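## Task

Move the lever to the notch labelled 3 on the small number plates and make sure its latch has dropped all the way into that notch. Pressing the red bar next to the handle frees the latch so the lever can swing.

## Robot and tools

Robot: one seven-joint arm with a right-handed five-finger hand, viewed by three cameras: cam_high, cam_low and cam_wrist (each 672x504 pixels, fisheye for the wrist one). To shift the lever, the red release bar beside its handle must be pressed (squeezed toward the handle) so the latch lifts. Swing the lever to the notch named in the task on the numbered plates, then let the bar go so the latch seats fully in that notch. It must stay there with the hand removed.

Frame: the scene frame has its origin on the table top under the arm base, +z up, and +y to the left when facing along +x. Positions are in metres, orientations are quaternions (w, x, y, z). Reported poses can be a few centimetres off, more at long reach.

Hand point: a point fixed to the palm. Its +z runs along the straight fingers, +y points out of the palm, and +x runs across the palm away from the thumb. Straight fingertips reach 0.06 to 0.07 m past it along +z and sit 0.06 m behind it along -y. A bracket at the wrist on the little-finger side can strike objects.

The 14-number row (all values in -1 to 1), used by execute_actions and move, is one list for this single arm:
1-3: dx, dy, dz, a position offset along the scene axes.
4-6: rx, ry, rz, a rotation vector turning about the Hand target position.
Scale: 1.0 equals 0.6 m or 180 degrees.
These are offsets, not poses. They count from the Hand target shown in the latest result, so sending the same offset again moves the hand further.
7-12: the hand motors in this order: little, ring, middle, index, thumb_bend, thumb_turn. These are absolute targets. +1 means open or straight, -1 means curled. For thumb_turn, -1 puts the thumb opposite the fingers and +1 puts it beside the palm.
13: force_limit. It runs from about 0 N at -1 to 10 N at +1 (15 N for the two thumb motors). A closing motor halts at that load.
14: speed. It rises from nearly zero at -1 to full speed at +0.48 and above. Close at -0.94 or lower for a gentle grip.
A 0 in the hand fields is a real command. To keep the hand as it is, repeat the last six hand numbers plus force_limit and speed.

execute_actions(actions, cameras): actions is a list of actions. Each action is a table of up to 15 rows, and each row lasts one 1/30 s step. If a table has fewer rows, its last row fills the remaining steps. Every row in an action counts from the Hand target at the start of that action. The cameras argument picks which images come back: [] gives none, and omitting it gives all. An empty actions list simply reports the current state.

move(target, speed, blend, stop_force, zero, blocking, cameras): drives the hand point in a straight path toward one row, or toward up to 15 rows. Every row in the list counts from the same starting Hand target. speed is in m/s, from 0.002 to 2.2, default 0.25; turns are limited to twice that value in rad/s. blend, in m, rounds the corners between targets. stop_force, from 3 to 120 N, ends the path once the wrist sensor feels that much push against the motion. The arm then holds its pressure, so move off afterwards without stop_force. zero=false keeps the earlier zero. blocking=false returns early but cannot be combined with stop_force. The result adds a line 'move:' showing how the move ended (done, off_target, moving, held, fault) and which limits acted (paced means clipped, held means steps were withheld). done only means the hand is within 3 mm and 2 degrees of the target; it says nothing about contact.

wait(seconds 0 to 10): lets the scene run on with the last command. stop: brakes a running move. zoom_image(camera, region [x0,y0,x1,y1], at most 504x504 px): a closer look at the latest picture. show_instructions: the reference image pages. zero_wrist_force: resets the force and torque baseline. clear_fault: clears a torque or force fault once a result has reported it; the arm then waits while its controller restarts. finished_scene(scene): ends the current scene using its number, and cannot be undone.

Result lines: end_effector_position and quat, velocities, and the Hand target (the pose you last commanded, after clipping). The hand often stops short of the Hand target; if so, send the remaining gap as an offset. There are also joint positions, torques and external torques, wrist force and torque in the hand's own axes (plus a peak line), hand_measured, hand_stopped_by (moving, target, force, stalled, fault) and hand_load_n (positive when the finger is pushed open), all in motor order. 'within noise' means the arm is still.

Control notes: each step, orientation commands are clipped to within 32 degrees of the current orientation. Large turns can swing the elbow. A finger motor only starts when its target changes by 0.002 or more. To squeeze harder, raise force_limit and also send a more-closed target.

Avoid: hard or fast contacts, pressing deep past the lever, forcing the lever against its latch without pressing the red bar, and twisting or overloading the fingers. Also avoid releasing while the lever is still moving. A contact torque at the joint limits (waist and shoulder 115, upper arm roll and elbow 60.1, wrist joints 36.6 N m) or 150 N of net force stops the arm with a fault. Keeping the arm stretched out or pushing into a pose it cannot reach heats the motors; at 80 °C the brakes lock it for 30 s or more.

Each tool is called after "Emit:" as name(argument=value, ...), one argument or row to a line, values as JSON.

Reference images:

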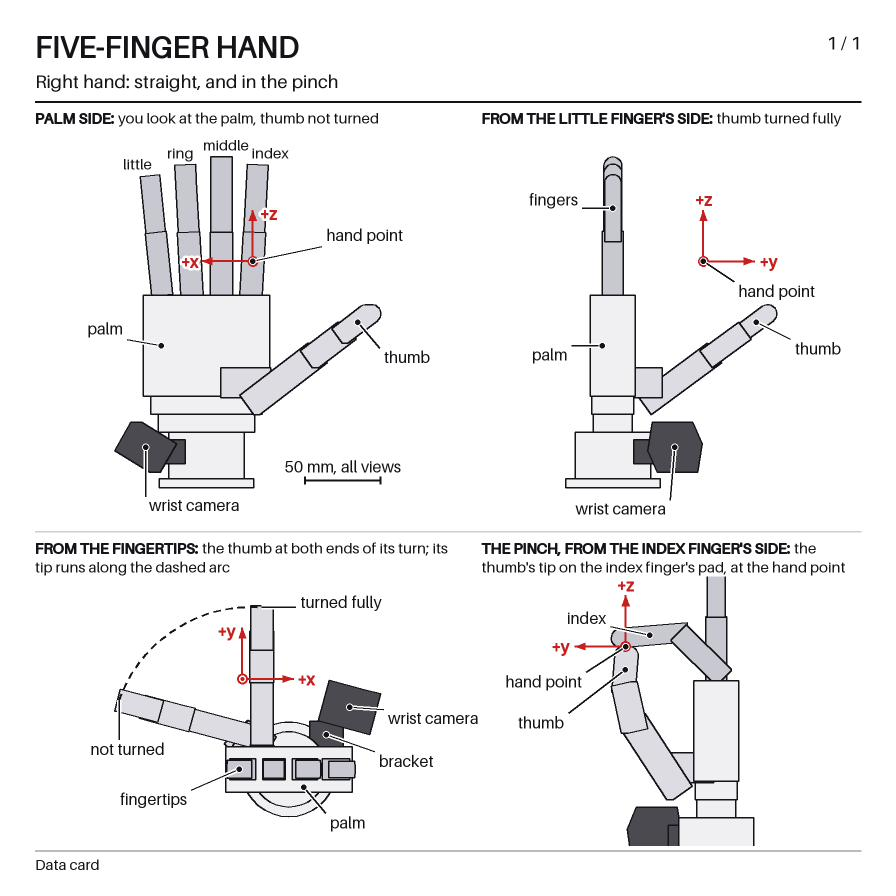

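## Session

Emit:
execute_actions(
  actions=[],
)

Emit:
zoom_image(
  camera="cam_high",
  region=[340, 260, 500, 420],
)

Emit:
zoom_image(
  camera="cam_low",
  region=[330, 20, 530, 300],
)

Scene clock: 0.00 s.
end_effector_position=(+0.4573, +0.3430, +0.1562) hand_measured=(+1.000, +1.000, +1.000, +1.000, +1.000, +1.000) hand_load_n=(+0.0, +0.0, +0.0, +0.0, +0.0, +0.0) hand_stopped_by=(target, target, target, target, target, target) hand_force_limit=0.00 hand_speed=-0.80 end_effector_quat_wxyz=(+0.013, -0.287, +0.917, +0.276)
Joint positions: [0.15 -0.675 0.455 1.929 0.582 1.055 -0.611]
Joint velocities: within noise
Joint torques (N m): no reading
External joint torques (N m): no reading
Motor temperatures (°C): [32 29 36 36 39 42 36]
Wrist force (N): no reading
Wrist torque (N m): no reading
Wrist force, peak (N): no reading
Hand target: +0.4573, +0.3430, +0.1562; +0.013, -0.287, +0.917, +0.276
camera_calibration:
cam_wrist: T_world_to_cam=[[-0.707376, 0.541811, 0.453938, 0.0657015], [0.645915, 0.234662, 0.726448, -0.502934], [0.287076, 0.807078, -0.515958, -0.215268], [0, 0, 0, 1]] pos_world=[0.433127, 0.25616, 0.224462]

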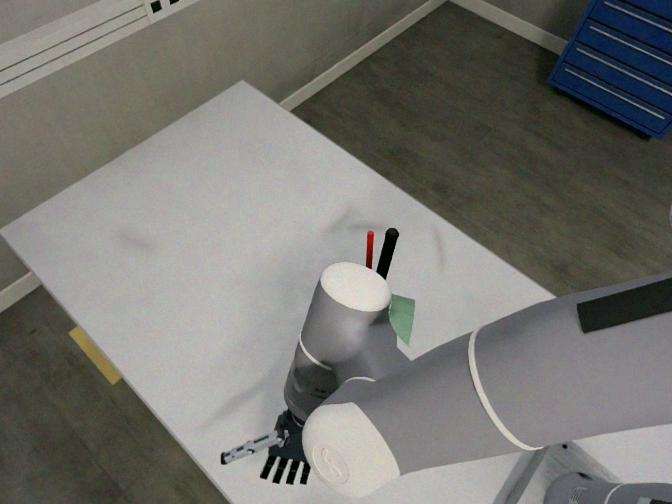

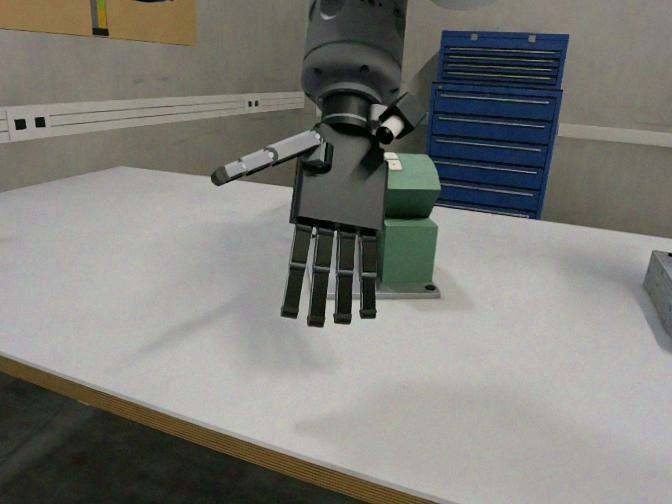

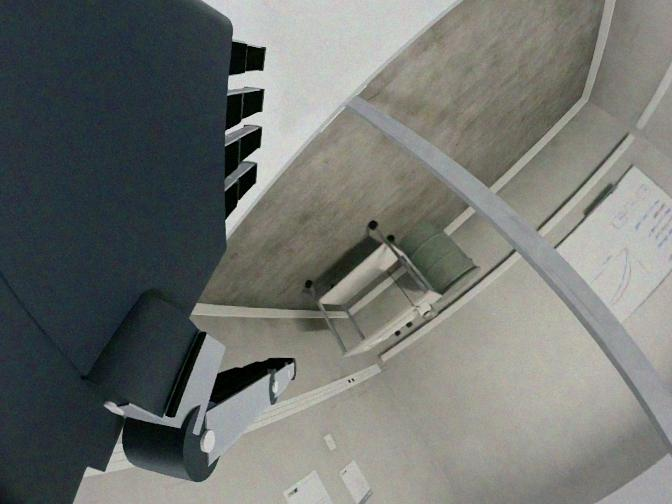

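Scaled by 3.150.

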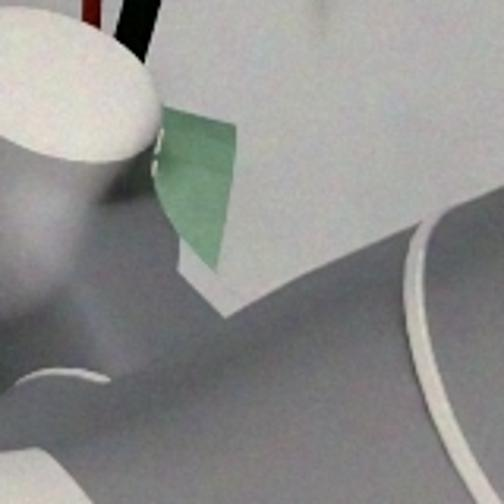

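Scaled by 1.800.

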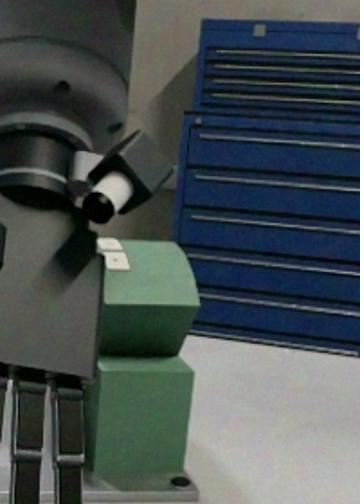

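Emit:
move(
  target=[
    [-0.03,-0.07,0.55,0.077,-0.074,0.194,1,1,1,1,1,-1,-0.5,0],
    [-0.06,-0.6,0.6,0.135,-0.129,0.339,1,1,1,1,1,-1,-0.5,0],
  ],
  blend=0.04,
  speed=0.4,
  cameras=["cam_high","cam_low"],
)

Scene clock: 5.33 s.
end_effector_position=(+0.4212, -0.0171, +0.5162) hand_measured=(+1.000, +1.000, +1.000, +1.000, +1.000, -1.000) hand_load_n=(+0.0, +0.0, +0.0, +0.5, +0.0, +0.0) hand_stopped_by=(target, target, target, target, target, target) hand_force_limit=-0.50 hand_speed=0.00 end_effector_quat_wxyz=(-0.104, +0.744, -0.551, -0.362)
Joint positions: [-0.528 -0.419 0.465 1.229 0.439 -0.464 -1.818]
Joint velocities: within noise
Joint torques (N m): [0.28 43.46 6.6 -27.72 -0.81 1.56 -0.12]
External joint torques (N m): [-0.59 1.16 -0.32 -0.78 -0.59 0.5 0.14]
Motor temperatures (°C): [32 29 36 36 39 42 36]
Wrist force (N): [-1.4 -1.1 0.2]
Wrist torque (N m): [0.05 -0.05 0.00]
Wrist force, peak (N): [-4.1 0.7 -0.9]
Hand target: +0.4213, -0.0170, +0.5162; -0.105, +0.745, -0.551, -0.362
Off the commanded pose: 0.000 m, 0 deg.
move: done
Images, in order (width x height): cam_high 672x504, cam_low 672x504.

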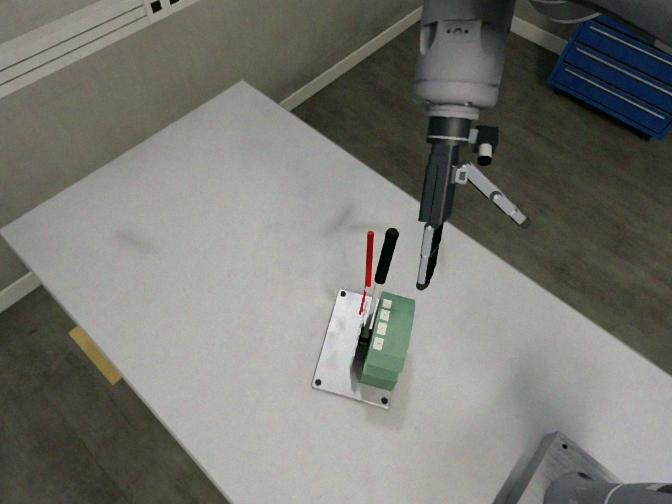

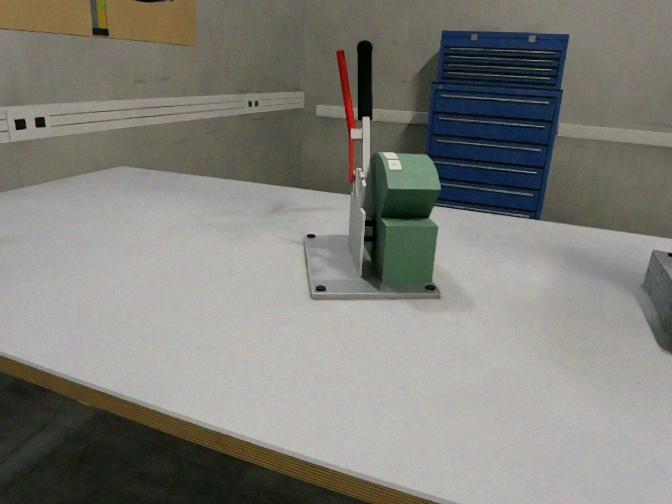

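Emit:
zoom_image(
  camera="cam_high",
  region=[340, 220, 430, 310],
)

Emit:
zoom_image(
  camera="cam_high",
  region=[340, 280, 430, 370],
)

Emit:
zoom_image(
  camera="cam_low",
  region=[300, 30, 460, 300],
)

Emit:
zoom_image(
  camera="cam_low",
  region=[330, 120, 430, 220],
)

Scaled by 5.600.

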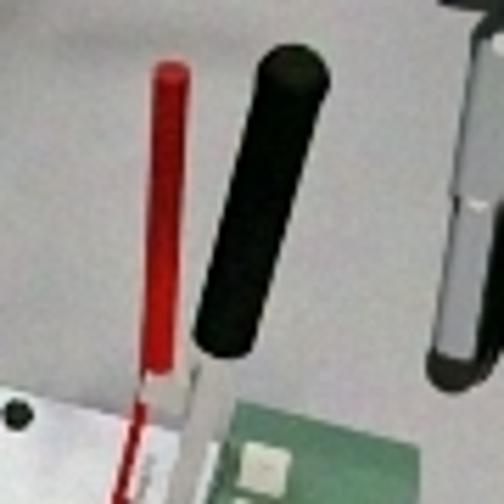

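Scaled by 5.600.

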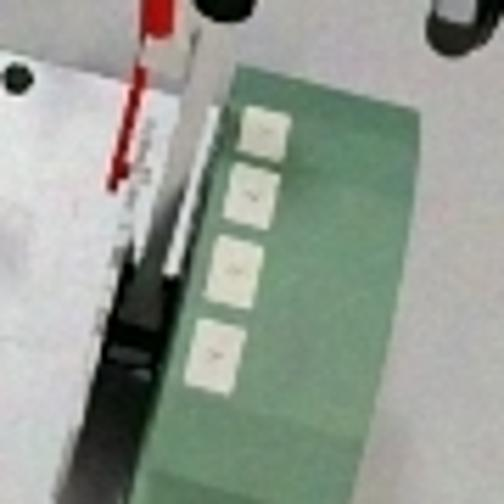

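Scaled by 1.867.

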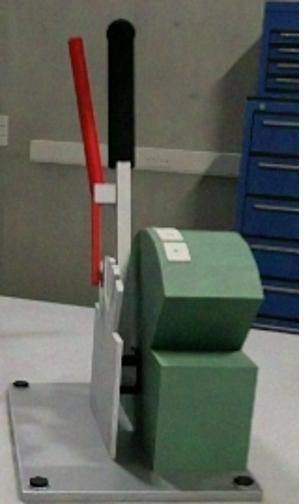

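Scaled by 5.040.

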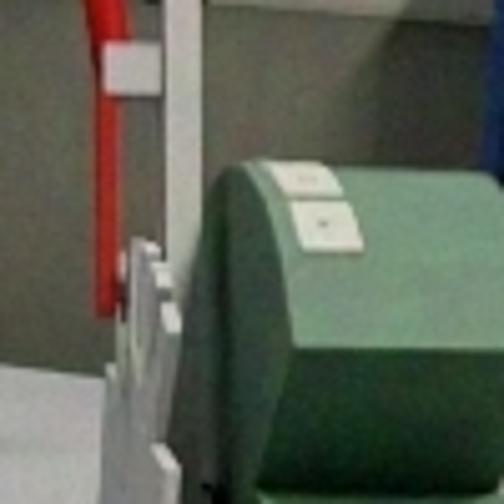

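Emit:
zoom_image(
  camera="cam_high",
  region=[372, 294, 400, 322],
)

Emit:
zoom_image(
  camera="cam_high",
  region=[368, 320, 396, 352],
)

Scaled by 18.000.

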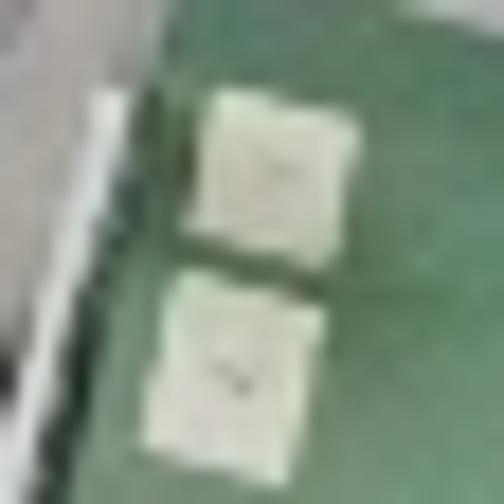

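Scaled by 15.750.

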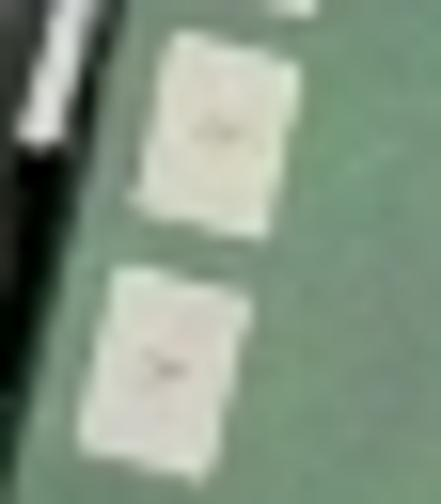

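Emit:
move(
  target=[
    [0.272,-0.1545,-0.027,0.195,0.007,0.004,1,1,1,1,1,-1,-0.5,0],
    [0.272,-0.1545,-0.187,0.195,0.007,0.004,1,1,1,1,1,-1,-0.5,0],
  ],
  speed=0.3,
  blend=0.02,
)

Emit:
zoom_image(
  camera="cam_wrist",
  region=[230, 0, 480, 250],
)

Scene clock: 14.20 s.
end_effector_position=(+0.5845, -0.1097, +0.4040) hand_measured=(+1.000, +1.000, +1.000, +1.000, +1.000, -1.000) hand_load_n=(+0.0, +0.0, +0.0, +0.0, +0.0, -0.5) hand_stopped_by=(target, target, target, target, target, target) hand_force_limit=-0.50 hand_speed=0.00 end_effector_quat_wxyz=(-0.316, +0.678, -0.413, -0.520)
Joint positions: [-0.501 -1.349 0.485 0.163 0.791 -0.888 -1.765]
Joint velocities: within noise
Joint torques (N m): [-0.26 70.07 9.59 -24.11 2.88 0.56 -0.17]
External joint torques (N m): [-0.15 1.37 -0.47 -0.68 -0.24 0.11 0.2]
Motor temperatures (°C): [32 30 36 37 39 42 36]
Wrist force (N): [-2.4 -2.1 1.8]
Wrist torque (N m): [-0.01 0.02 0.00]
Wrist force, peak (N): [-4.3 -3.7 2.9]
Hand target: +0.5845, -0.1097, +0.4040; -0.316, +0.678, -0.413, -0.520
Off the commanded pose: 0.000 m, 0 deg.
move: done
camera_calibration:
cam_wrist: T_world_to_cam=[[-0.833795, -0.508898, -0.21403, 0.516895], [0.00589185, -0.395863, 0.918291, -0.431553], [-0.552043, 0.764405, 0.333067, 0.384282], [0, 0, 0, 1]] pos_world=[0.645667, -0.201536, 0.37893]

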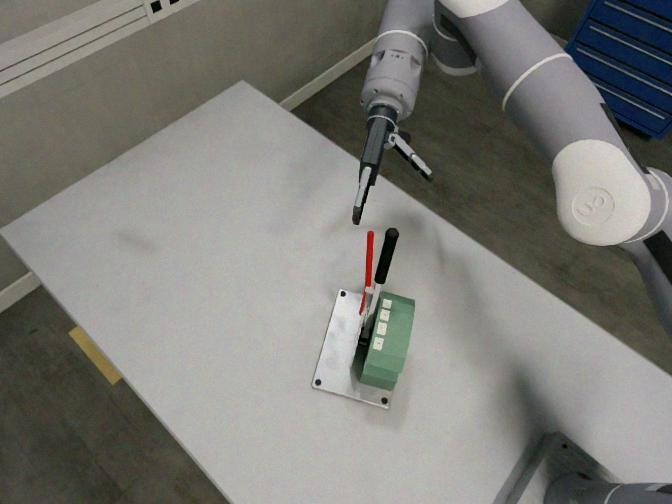

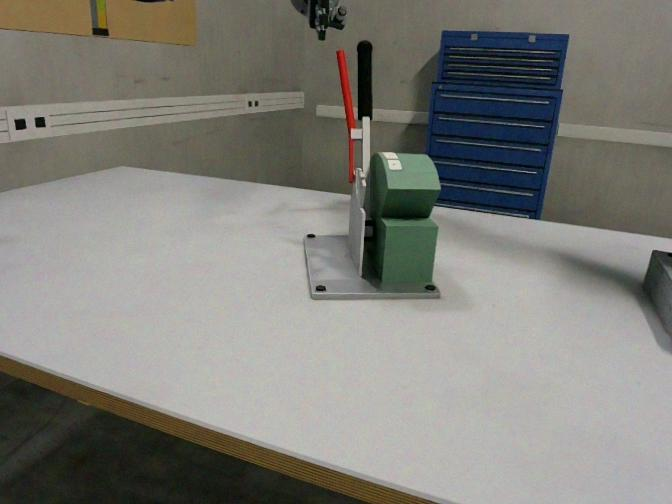

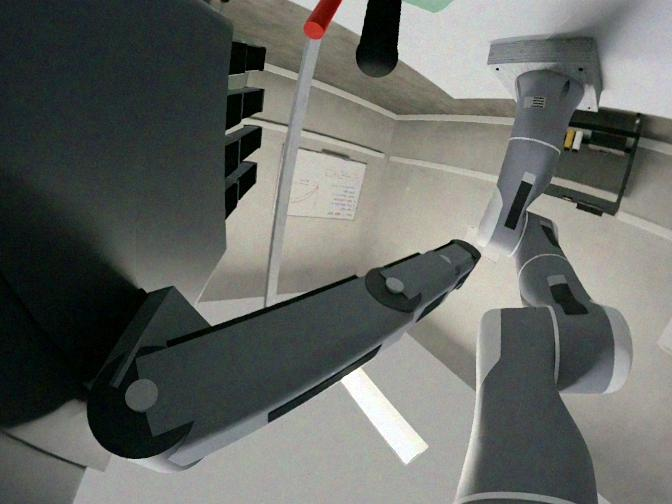

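Scaled by 2.016 from the camera's 672x504 image, which has a finer 960x720 frame.

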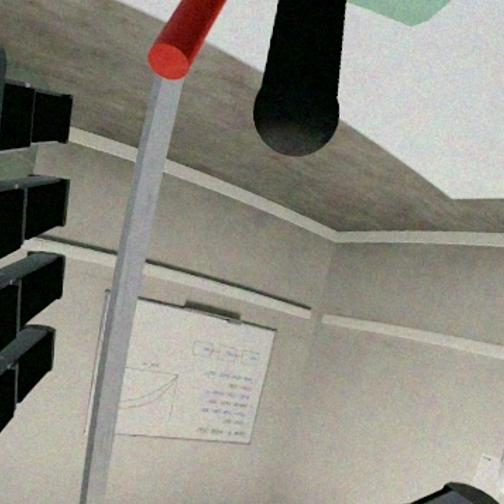

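Emit:
move(
  target=[-0.0502,0.097,-0.2242,0,0,0,1,1,1,1,1,-1,-0.5,0],
  speed=0.12,
  stop_force=10,
)

Emit:
zoom_image(
  camera="cam_wrist",
  region=[340, 0, 480, 120],
)

Scene clock: 17.70 s.
end_effector_position=(+0.5545, -0.0514, +0.2694) hand_measured=(+1.000, +1.000, +1.000, +1.000, +1.000, -1.000) hand_load_n=(+0.0, +0.0, +0.0, +0.0, +0.0, +0.0) hand_stopped_by=(target, target, target, target, target, target) hand_force_limit=-0.50 hand_speed=0.00 end_effector_quat_wxyz=(-0.316, +0.678, -0.413, -0.520)
Joint positions: [-0.48 -1.237 0.384 0.691 0.664 -0.545 -2.127]
Joint velocities: within noise
Joint torques (N m): [-0.11 66.64 11.99 -23.66 1.22 -0.05 -0.23]
External joint torques (N m): [-0.32 1.48 -0.45 -0.83 -0.3 0.15 0.26]
Motor temperatures (°C): [32 30 36 37 39 42 36]
Wrist force (N): [-2.2 -2.0 1.9]
Wrist torque (N m): [0.01 -0.02 0.02]
Wrist force, peak (N): [-3.6 -2.2 1.0]
Hand target: +0.5544, -0.0515, +0.2694; -0.316, +0.678, -0.413, -0.520
Off the commanded pose: 0.000 m, 0 deg.
move: done
camera_calibration:
cam_wrist: T_world_to_cam=[[-0.833928, -0.508601, -0.214217, 0.492912], [0.00568002, -0.396053, 0.91821, -0.284572], [-0.551844, 0.764505, 0.333169, 0.367853], [0, 0, 0, 1]] pos_world=[0.615667, -0.143236, 0.24433]

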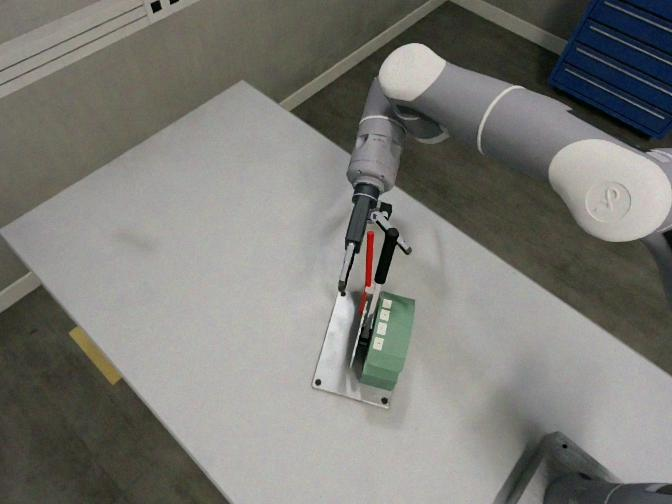

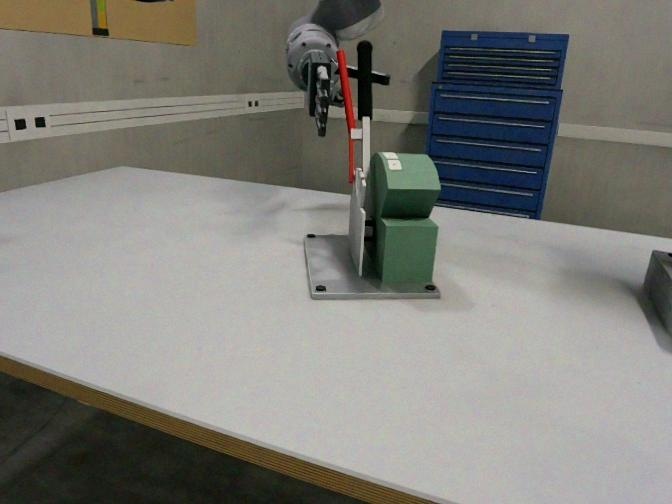

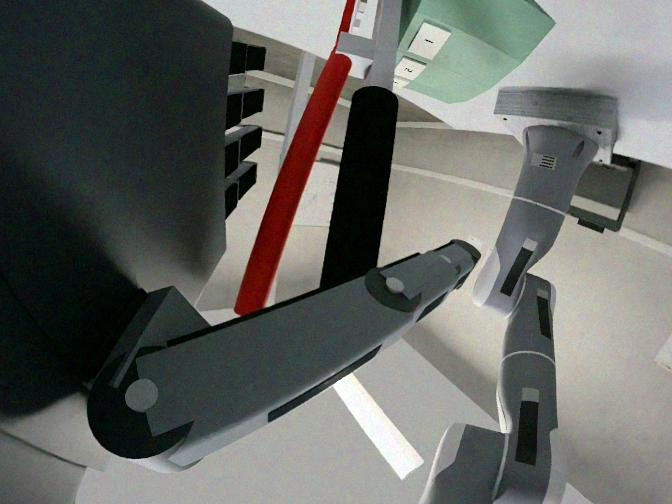

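Scaled by 3.600 from the camera's 672x504 image, which has a finer 960x720 frame.

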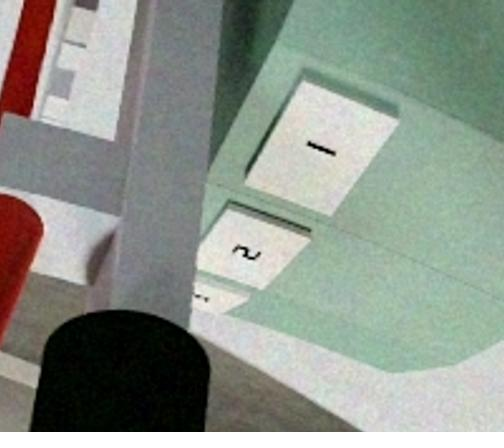

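Emit:
move(
  target=[-0.0311,-0.0161,0,0,0,0,1,1,1,1,1,-1,-0.5,0],
  speed=0.06,
  stop_force=30,
  cameras=["cam_wrist"],
)

Emit:
move(
  target=[0,0,0,0,0,0,1,1,1,1,-0.8,-1,0.9,-0.75],
)

Scene clock: 20.00 s.
end_effector_position=(+0.5365, -0.0604, +0.2699) hand_measured=(+1.000, +1.000, +1.000, +1.000, +1.000, -1.000) hand_load_n=(+0.0, +0.0, +0.0, +0.0, +0.0, +0.0) hand_stopped_by=(target, target, target, target, target, target) hand_force_limit=-0.50 hand_speed=0.00 end_effector_quat_wxyz=(-0.317, +0.678, -0.413, -0.519)
Joint positions: [-0.506 -1.196 0.375 0.769 0.654 -0.53 -2.166]
Joint velocities: within noise
Joint torques (N m): [-3.65 63.17 8.69 -20.63 -1.24 -2.47 -0.77]
External joint torques (N m): [3.24 3.8 2.94 -3.6 2.01 2.52 0.8]
Motor temperatures (°C): [32 30 36 37 39 42 36]
Wrist force (N): [-5.8 -14.0 0.1]
Wrist torque (N m): [-0.23 0.06 0.02]
Wrist force, peak (N): [-5.8 -14.0 0.1]
Hand target: +0.5358, -0.0612, +0.2694; -0.316, +0.678, -0.413, -0.520
Off the commanded pose: 0.001 m, 0 deg.
move: done
camera_calibration:
cam_wrist: T_world_to_cam=[[-0.834249, -0.50742, -0.215764, 0.474044], [0.00404491, -0.396932, 0.917839, -0.287594], [-0.551373, 0.764834, 0.333192, 0.364417], [0, 0, 0, 1]] pos_world=[0.597564, -0.152334, 0.244826]
Images, in order (width x height): cam_wrist 672x504.

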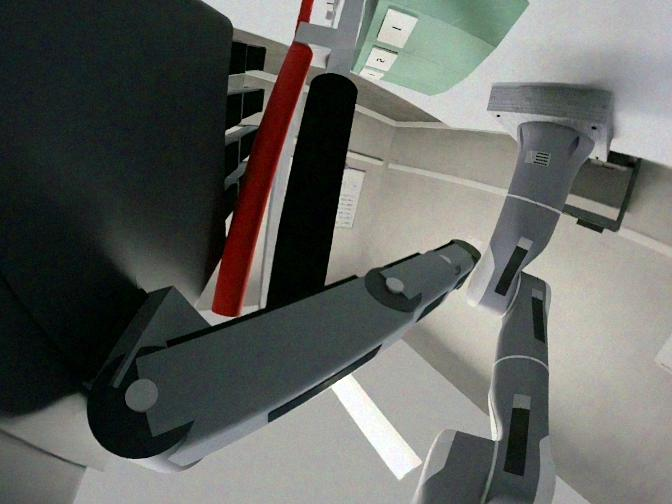

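Scene clock: 22.97 s.
end_effector_position=(+0.5359, -0.0610, +0.2697) hand_measured=(+1.000, +1.000, +1.000, +1.000, +0.048, -1.000) hand_load_n=(+0.0, +0.0, +0.0, +0.0, +14.5, +3.5) hand_stopped_by=(target, target, target, target, force, target) hand_force_limit=0.90 hand_speed=-0.75 end_effector_quat_wxyz=(-0.316, +0.678, -0.413, -0.520)
Joint positions: [-0.506 -1.196 0.373 0.769 0.654 -0.532 -2.166]
Joint velocities: within noise
Joint torques (N m): [-0.32 64 11.38 -23.01 0.94 0.22 -0.6]
External joint torques (N m): [-0.09 2.97 0.22 -1.23 -0.17 -0.17 0.62]
Motor temperatures (°C): [32 31 36 37 39 42 36]
Wrist force (N): [-4.7 -2.1 0.7]
Wrist torque (N m): [-0.24 0.12 0.24]
Wrist force, peak (N): [-5.7 -14.1 0.6]
Hand target: +0.5358, -0.0612, +0.2694; -0.316, +0.678, -0.413, -0.520
Off the commanded pose: 0.000 m, 0 deg.
move: done
camera_calibration:
cam_wrist: T_world_to_cam=[[-0.834002, -0.508498, -0.214173, 0.47261], [0.00565809, -0.396023, 0.918223, -0.288437], [-0.551732, 0.764588, 0.333162, 0.364809], [0, 0, 0, 1]] pos_world=[0.597067, -0.152835, 0.24453]

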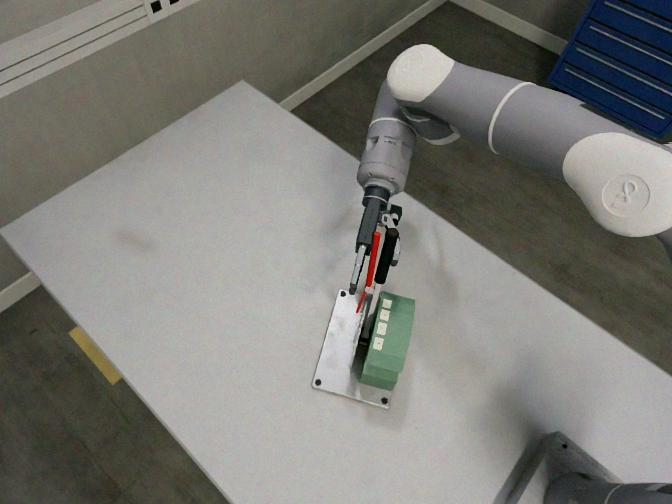

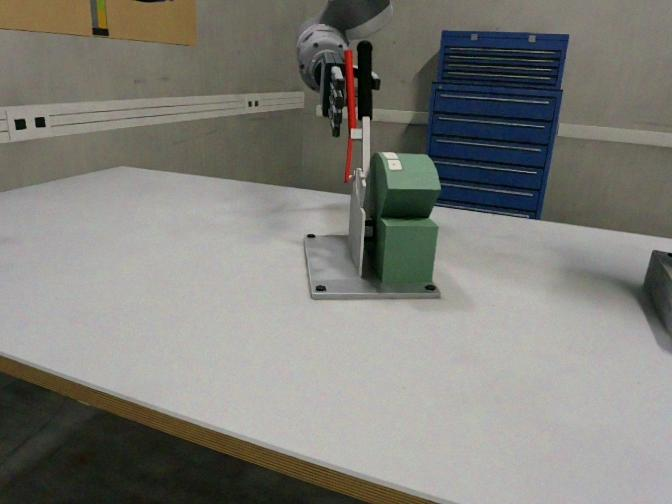

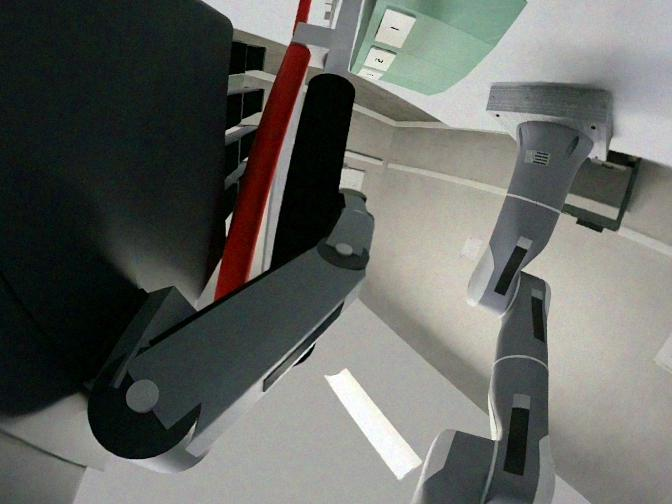

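Emit:
move(
  target=[-0.0059,-0.0031,0,0,0,0,1,1,1,1,-0.8,-1,0.9,-0.75],
  speed=0.04,
  stop_force=30,
  cameras=[],
)

Emit:
move(
  target=[0,0,0,0,0,0,1,1,1,1,-0.9,-1,0.95,-0.75],
)

Emit:
zoom_image(
  camera="cam_low",
  region=[330, 110, 400, 200],
)

Scene clock: 24.97 s.
end_effector_position=(+0.5331, -0.0623, +0.2699) hand_measured=(+1.000, +1.000, +1.000, +1.000, +0.044, -1.000) hand_load_n=(+0.0, +0.0, +0.0, +0.5, +0.0, -0.5) hand_stopped_by=(target, target, target, target, force, target) hand_force_limit=0.90 hand_speed=-0.75 end_effector_quat_wxyz=(-0.317, +0.678, -0.413, -0.519)
Joint positions: [-0.51 -1.188 0.371 0.783 0.654 -0.528 -2.173]
Joint velocities: within noise
Joint torques (N m): [-4.25 63.83 9.03 -20.34 -1.41 -3.17 -0.84]
External joint torques (N m): [3.85 2.94 2.56 -3.87 2.16 3.21 0.86]
Motor temperatures (°C): [32 31 36 37 39 42 36]
Wrist force (N): [-2.5 -15.7 0.2]
Wrist torque (N m): [-0.27 0.02 0.10]
Wrist force, peak (N): [-4.1 -16.0 -0.4]
Hand target: +0.5322, -0.0630, +0.2694; -0.316, +0.678, -0.413, -0.520
Off the commanded pose: 0.001 m, 0 deg.
move: done
No camera images: "cameras" was empty.

Scene clock: 25.47 s.
end_effector_position=(+0.5325, -0.0627, +0.2698) hand_measured=(+1.000, +1.000, +1.000, +1.000, -0.028, -1.000) hand_load_n=(+0.0, +0.0, +0.0, +0.0, +15.0, +3.0) hand_stopped_by=(target, target, target, target, force, target) hand_force_limit=0.95 hand_speed=-0.75 end_effector_quat_wxyz=(-0.316, +0.678, -0.413, -0.520)
Joint positions: [-0.51 -1.188 0.37 0.783 0.653 -0.529 -2.174]
Joint velocities: within noise
Joint torques (N m): [-1.11 63.6 10.72 -22.29 0.42 -0.33 -0.7]
External joint torques (N m): [0.7 3.15 0.86 -1.91 0.33 0.36 0.73]
Motor temperatures (°C): [32 31 36 37 39 42 36]
Wrist force (N): [-6.1 -4.9 -0.1]
Wrist torque (N m): [-0.27 0.11 0.21]
Wrist force, peak (N): [-3.8 -15.8 0.1]
Hand target: +0.5322, -0.0630, +0.2694; -0.316, +0.678, -0.413, -0.520
Off the commanded pose: 0.001 m, 0 deg.
move: done
camera_calibration:
cam_wrist: T_world_to_cam=[[-0.834078, -0.508223, -0.214529, 0.469106], [0.00527386, -0.396217, 0.918142, -0.288964], [-0.551621, 0.764671, 0.333157, 0.364147], [0, 0, 0, 1]] pos_world=[0.593666, -0.154535, 0.244629]

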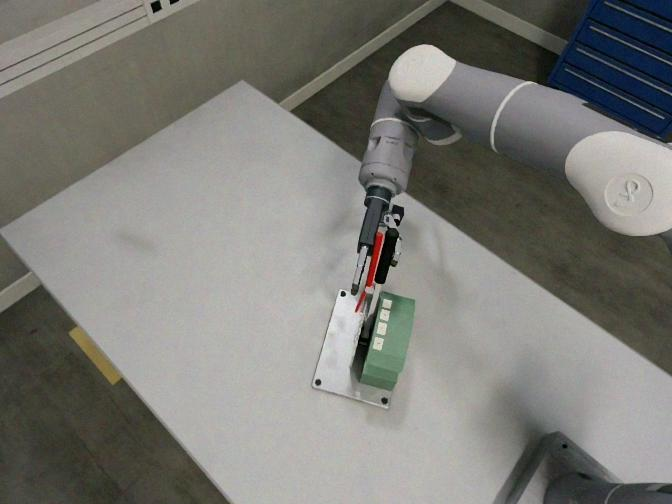

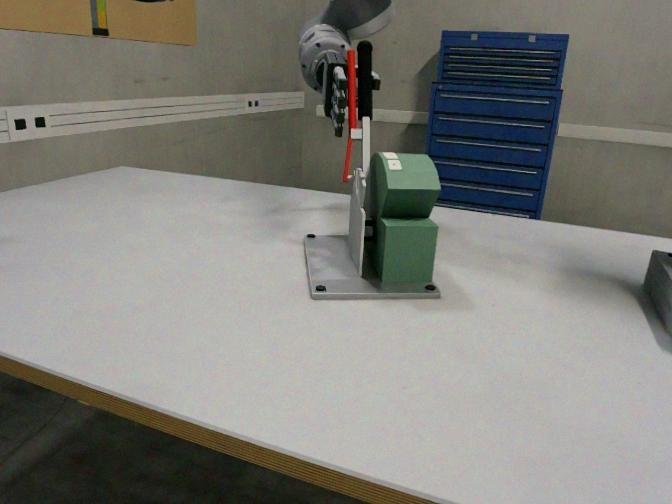

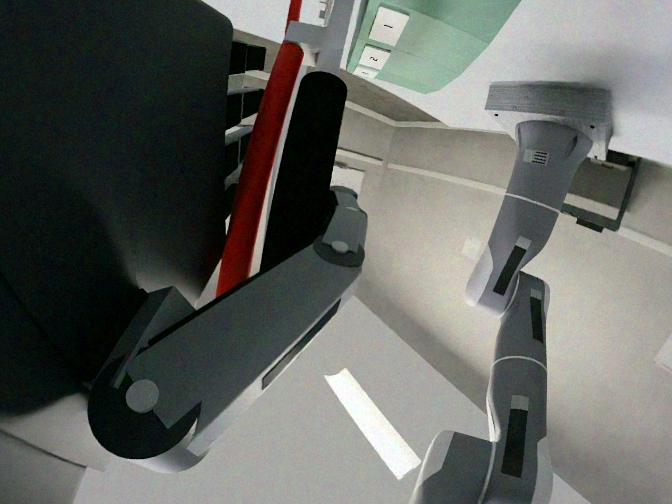

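Scaled by 5.600.

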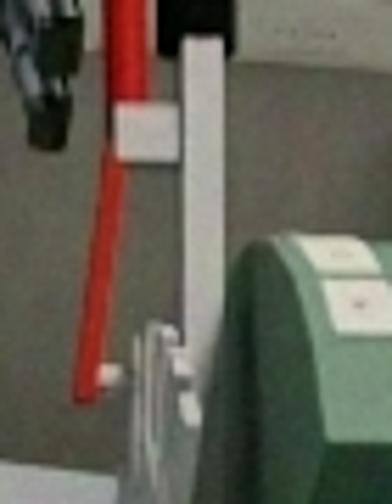

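Emit:
move(
  target=[
    [-0.0298,0.0577,0.017,-0.0543,-0.028,0,1,1,1,1,-0.9,-1,0.95,-0.75],
    [-0.0606,0.1172,0.021,-0.1085,-0.0561,0,1,1,1,1,-0.9,-1,0.95,-0.75],
    [-0.0898,0.1738,0.0132,-0.1603,-0.0829,0,1,1,1,1,-0.9,-1,0.95,-0.75],
    [-0.1178,0.228,-0.0063,-0.2121,-0.1097,0,1,1,1,1,-0.9,-1,0.95,-0.75],
  ],
  speed=0.07,
  blend=0.008,
)

Emit:
zoom_image(
  camera="cam_wrist",
  region=[280, 0, 480, 120],
)

Emit:
zoom_image(
  camera="cam_high",
  region=[340, 230, 450, 370],
)

Scene clock: 32.60 s.
end_effector_position=(+0.4622, +0.0739, +0.2658) hand_measured=(+1.000, +1.000, +1.000, +1.000, -0.028, -1.000) hand_load_n=(+0.0, +0.0, +0.0, +0.0, +5.5, -1.0) hand_stopped_by=(target, target, target, target, force, target) hand_force_limit=0.95 hand_speed=-0.75 end_effector_quat_wxyz=(-0.143, +0.821, -0.501, -0.234)
Joint positions: [-0.197 -0.49 0.346 1.704 0.399 0.367 -2.106]
Joint velocities: within noise
Joint torques (N m): [-1.02 46.21 5.74 -21.18 -2.77 0.21 -0.43]
External joint torques (N m): [0.64 -0.6 -0.28 -3.82 0.07 2.59 0.44]
Motor temperatures (°C): [32 31 36 37 39 42 36]
Wrist force (N): [1.7 -11.4 2.4]
Wrist torque (N m): [-0.27 -0.11 0.28]
Wrist force, peak (N): [5.4 -11.5 2.3]
Hand target: +0.4615, +0.0738, +0.2657; -0.143, +0.821, -0.500, -0.235
Off the commanded pose: 0.001 m, 0 deg.
move: done
camera_calibration:
cam_wrist: T_world_to_cam=[[-0.775768, -0.621183, -0.110973, 0.432931], [-0.326787, 0.245044, 0.912778, -0.123269], [-0.539809, 0.744369, -0.393092, 0.41131], [0, 0, 0, 1]] pos_world=[0.5176, -0.00703076, 0.322243]

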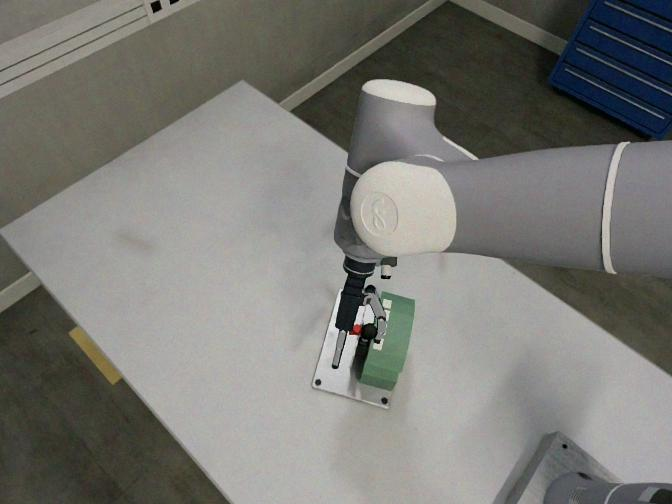

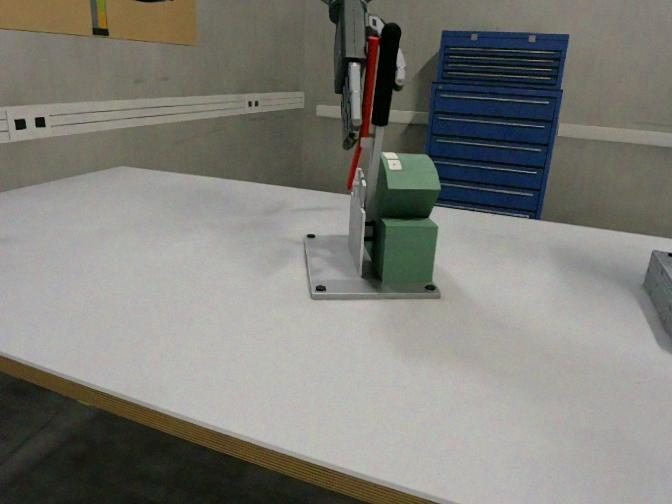

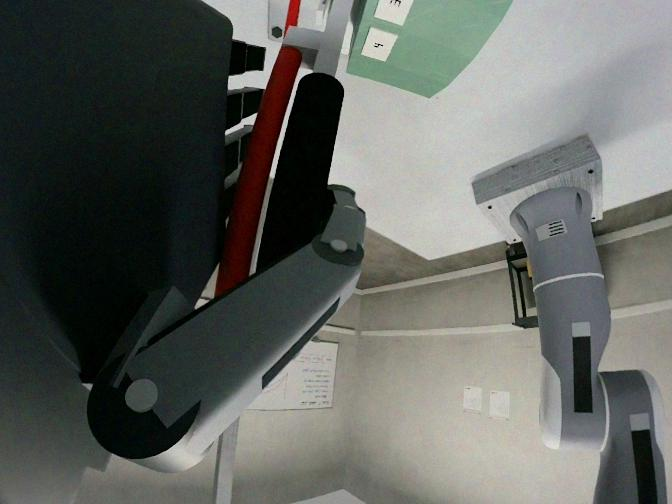

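Scaled by 2.520 from the camera's 672x504 image, which has a finer 960x720 frame.

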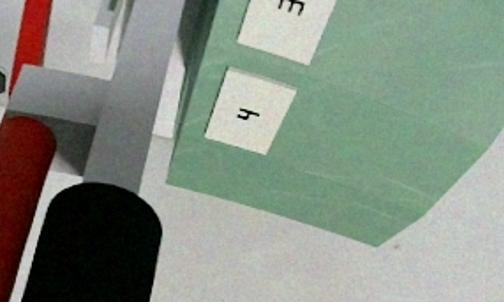

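Scaled by 3.600.

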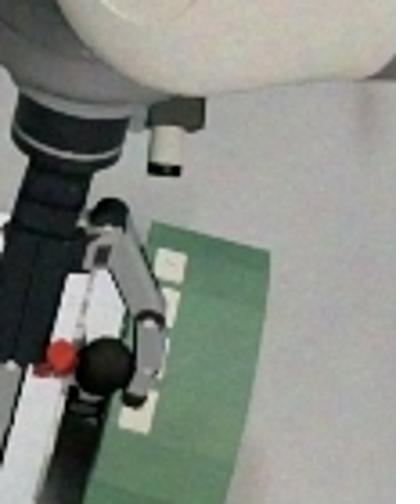

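Emit:
move(
  target=[0.0178,0.0092,0,0,0,0,1,1,1,1,0.6,-1,-0.4,-0.5],
  speed=0.05,
  cameras=["cam_low"],
)

Emit:
move(
  target=[0,0,0,0,0,0,-0.6,-0.6,-0.6,-0.6,0.6,-1,-0.4,-0.6],
  cameras=["cam_wrist","cam_low"],
)

Emit:
zoom_image(
  camera="cam_low",
  region=[310, 20, 440, 210],
)

Scene clock: 35.40 s.
end_effector_position=(+0.4724, +0.0794, +0.2657) hand_measured=(+1.000, +1.000, +1.000, +1.000, +0.600, -1.000) hand_load_n=(+0.0, +0.0, +0.0, +0.0, +0.0, +0.0) hand_stopped_by=(target, target, target, target, target, target) hand_force_limit=-0.40 hand_speed=-0.50 end_effector_quat_wxyz=(-0.143, +0.821, -0.500, -0.235)
Joint positions: [-0.185 -0.51 0.346 1.673 0.393 0.361 -2.093]
Joint velocities: within noise
Joint torques (N m): [-0.08 45.34 6.32 -24.57 -2.22 2.33 -0.16]
External joint torques (N m): [-0.32 1.29 -0.61 -0.58 -0.49 0.48 0.18]
Motor temperatures (°C): [32 31 36 38 39 42 36]
Wrist force (N): [-1.0 -1.6 -0.3]
Wrist torque (N m): [0.16 -0.04 0.04]
Wrist force, peak (N): [2.4 -11.4 3.6]
Hand target: +0.4722, +0.0793, +0.2657; -0.143, +0.821, -0.500, -0.235
Off the commanded pose: 0.000 m, 0 deg.
move: done
Images, in order (width x height): cam_low 672x504.

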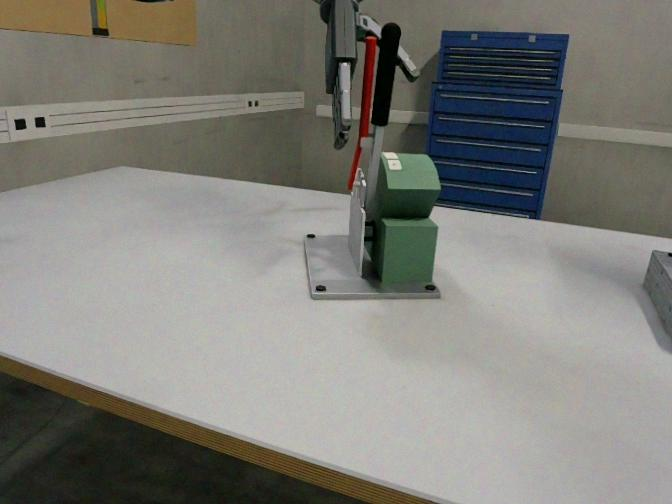

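Scene clock: 36.87 s.
end_effector_position=(+0.4721, +0.0802, +0.2657) hand_measured=(+0.636, +0.414, +0.010, -0.322, +0.600, -1.000) hand_load_n=(+2.0, +0.5, +2.0, +3.5, +0.0, +0.0) hand_stopped_by=(force, force, force, force, target, target) hand_force_limit=-0.40 hand_speed=-0.60 end_effector_quat_wxyz=(-0.143, +0.821, -0.500, -0.235)
Joint positions: [-0.185 -0.511 0.347 1.673 0.394 0.361 -2.093]
Joint velocities: within noise
Joint torques (N m): [-3.99 46.89 2.39 -24.96 -4.01 2.27 -0.32]
External joint torques (N m): [3.59 -0.28 3.32 -0.17 1.3 0.53 0.35]
Motor temperatures (°C): [32 31 36 38 39 42 36]
Wrist force (N): [-5.1 -5.6 5.9]
Wrist torque (N m): [0.21 -0.19 -0.21]
Wrist force, peak (N): [-3.5 -8.3 7.2]
Hand target: +0.4722, +0.0793, +0.2657; -0.143, +0.821, -0.500, -0.235
Off the commanded pose: 0.001 m, 0 deg.
move: done
camera_calibration:
cam_wrist: T_world_to_cam=[[-0.775197, -0.621952, -0.110658, 0.444241], [-0.325615, 0.243284, 0.913667, -0.122148], [-0.541335, 0.744304, -0.39111, 0.412128], [0, 0, 0, 1]] pos_world=[0.527701, -0.000735493, 0.321949]
Images, in order (width x height): cam_low 672x504, cam_wrist 672x504.

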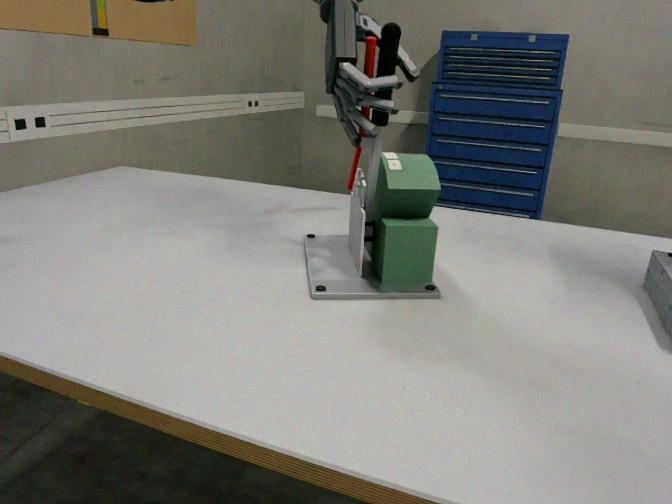

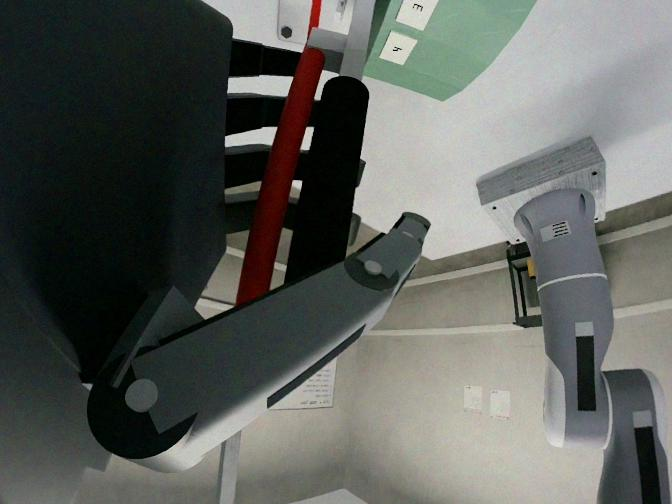

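Scaled by 2.653.

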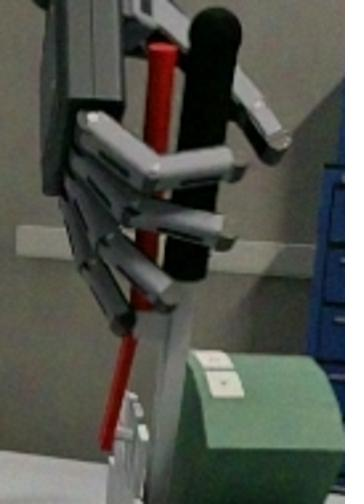

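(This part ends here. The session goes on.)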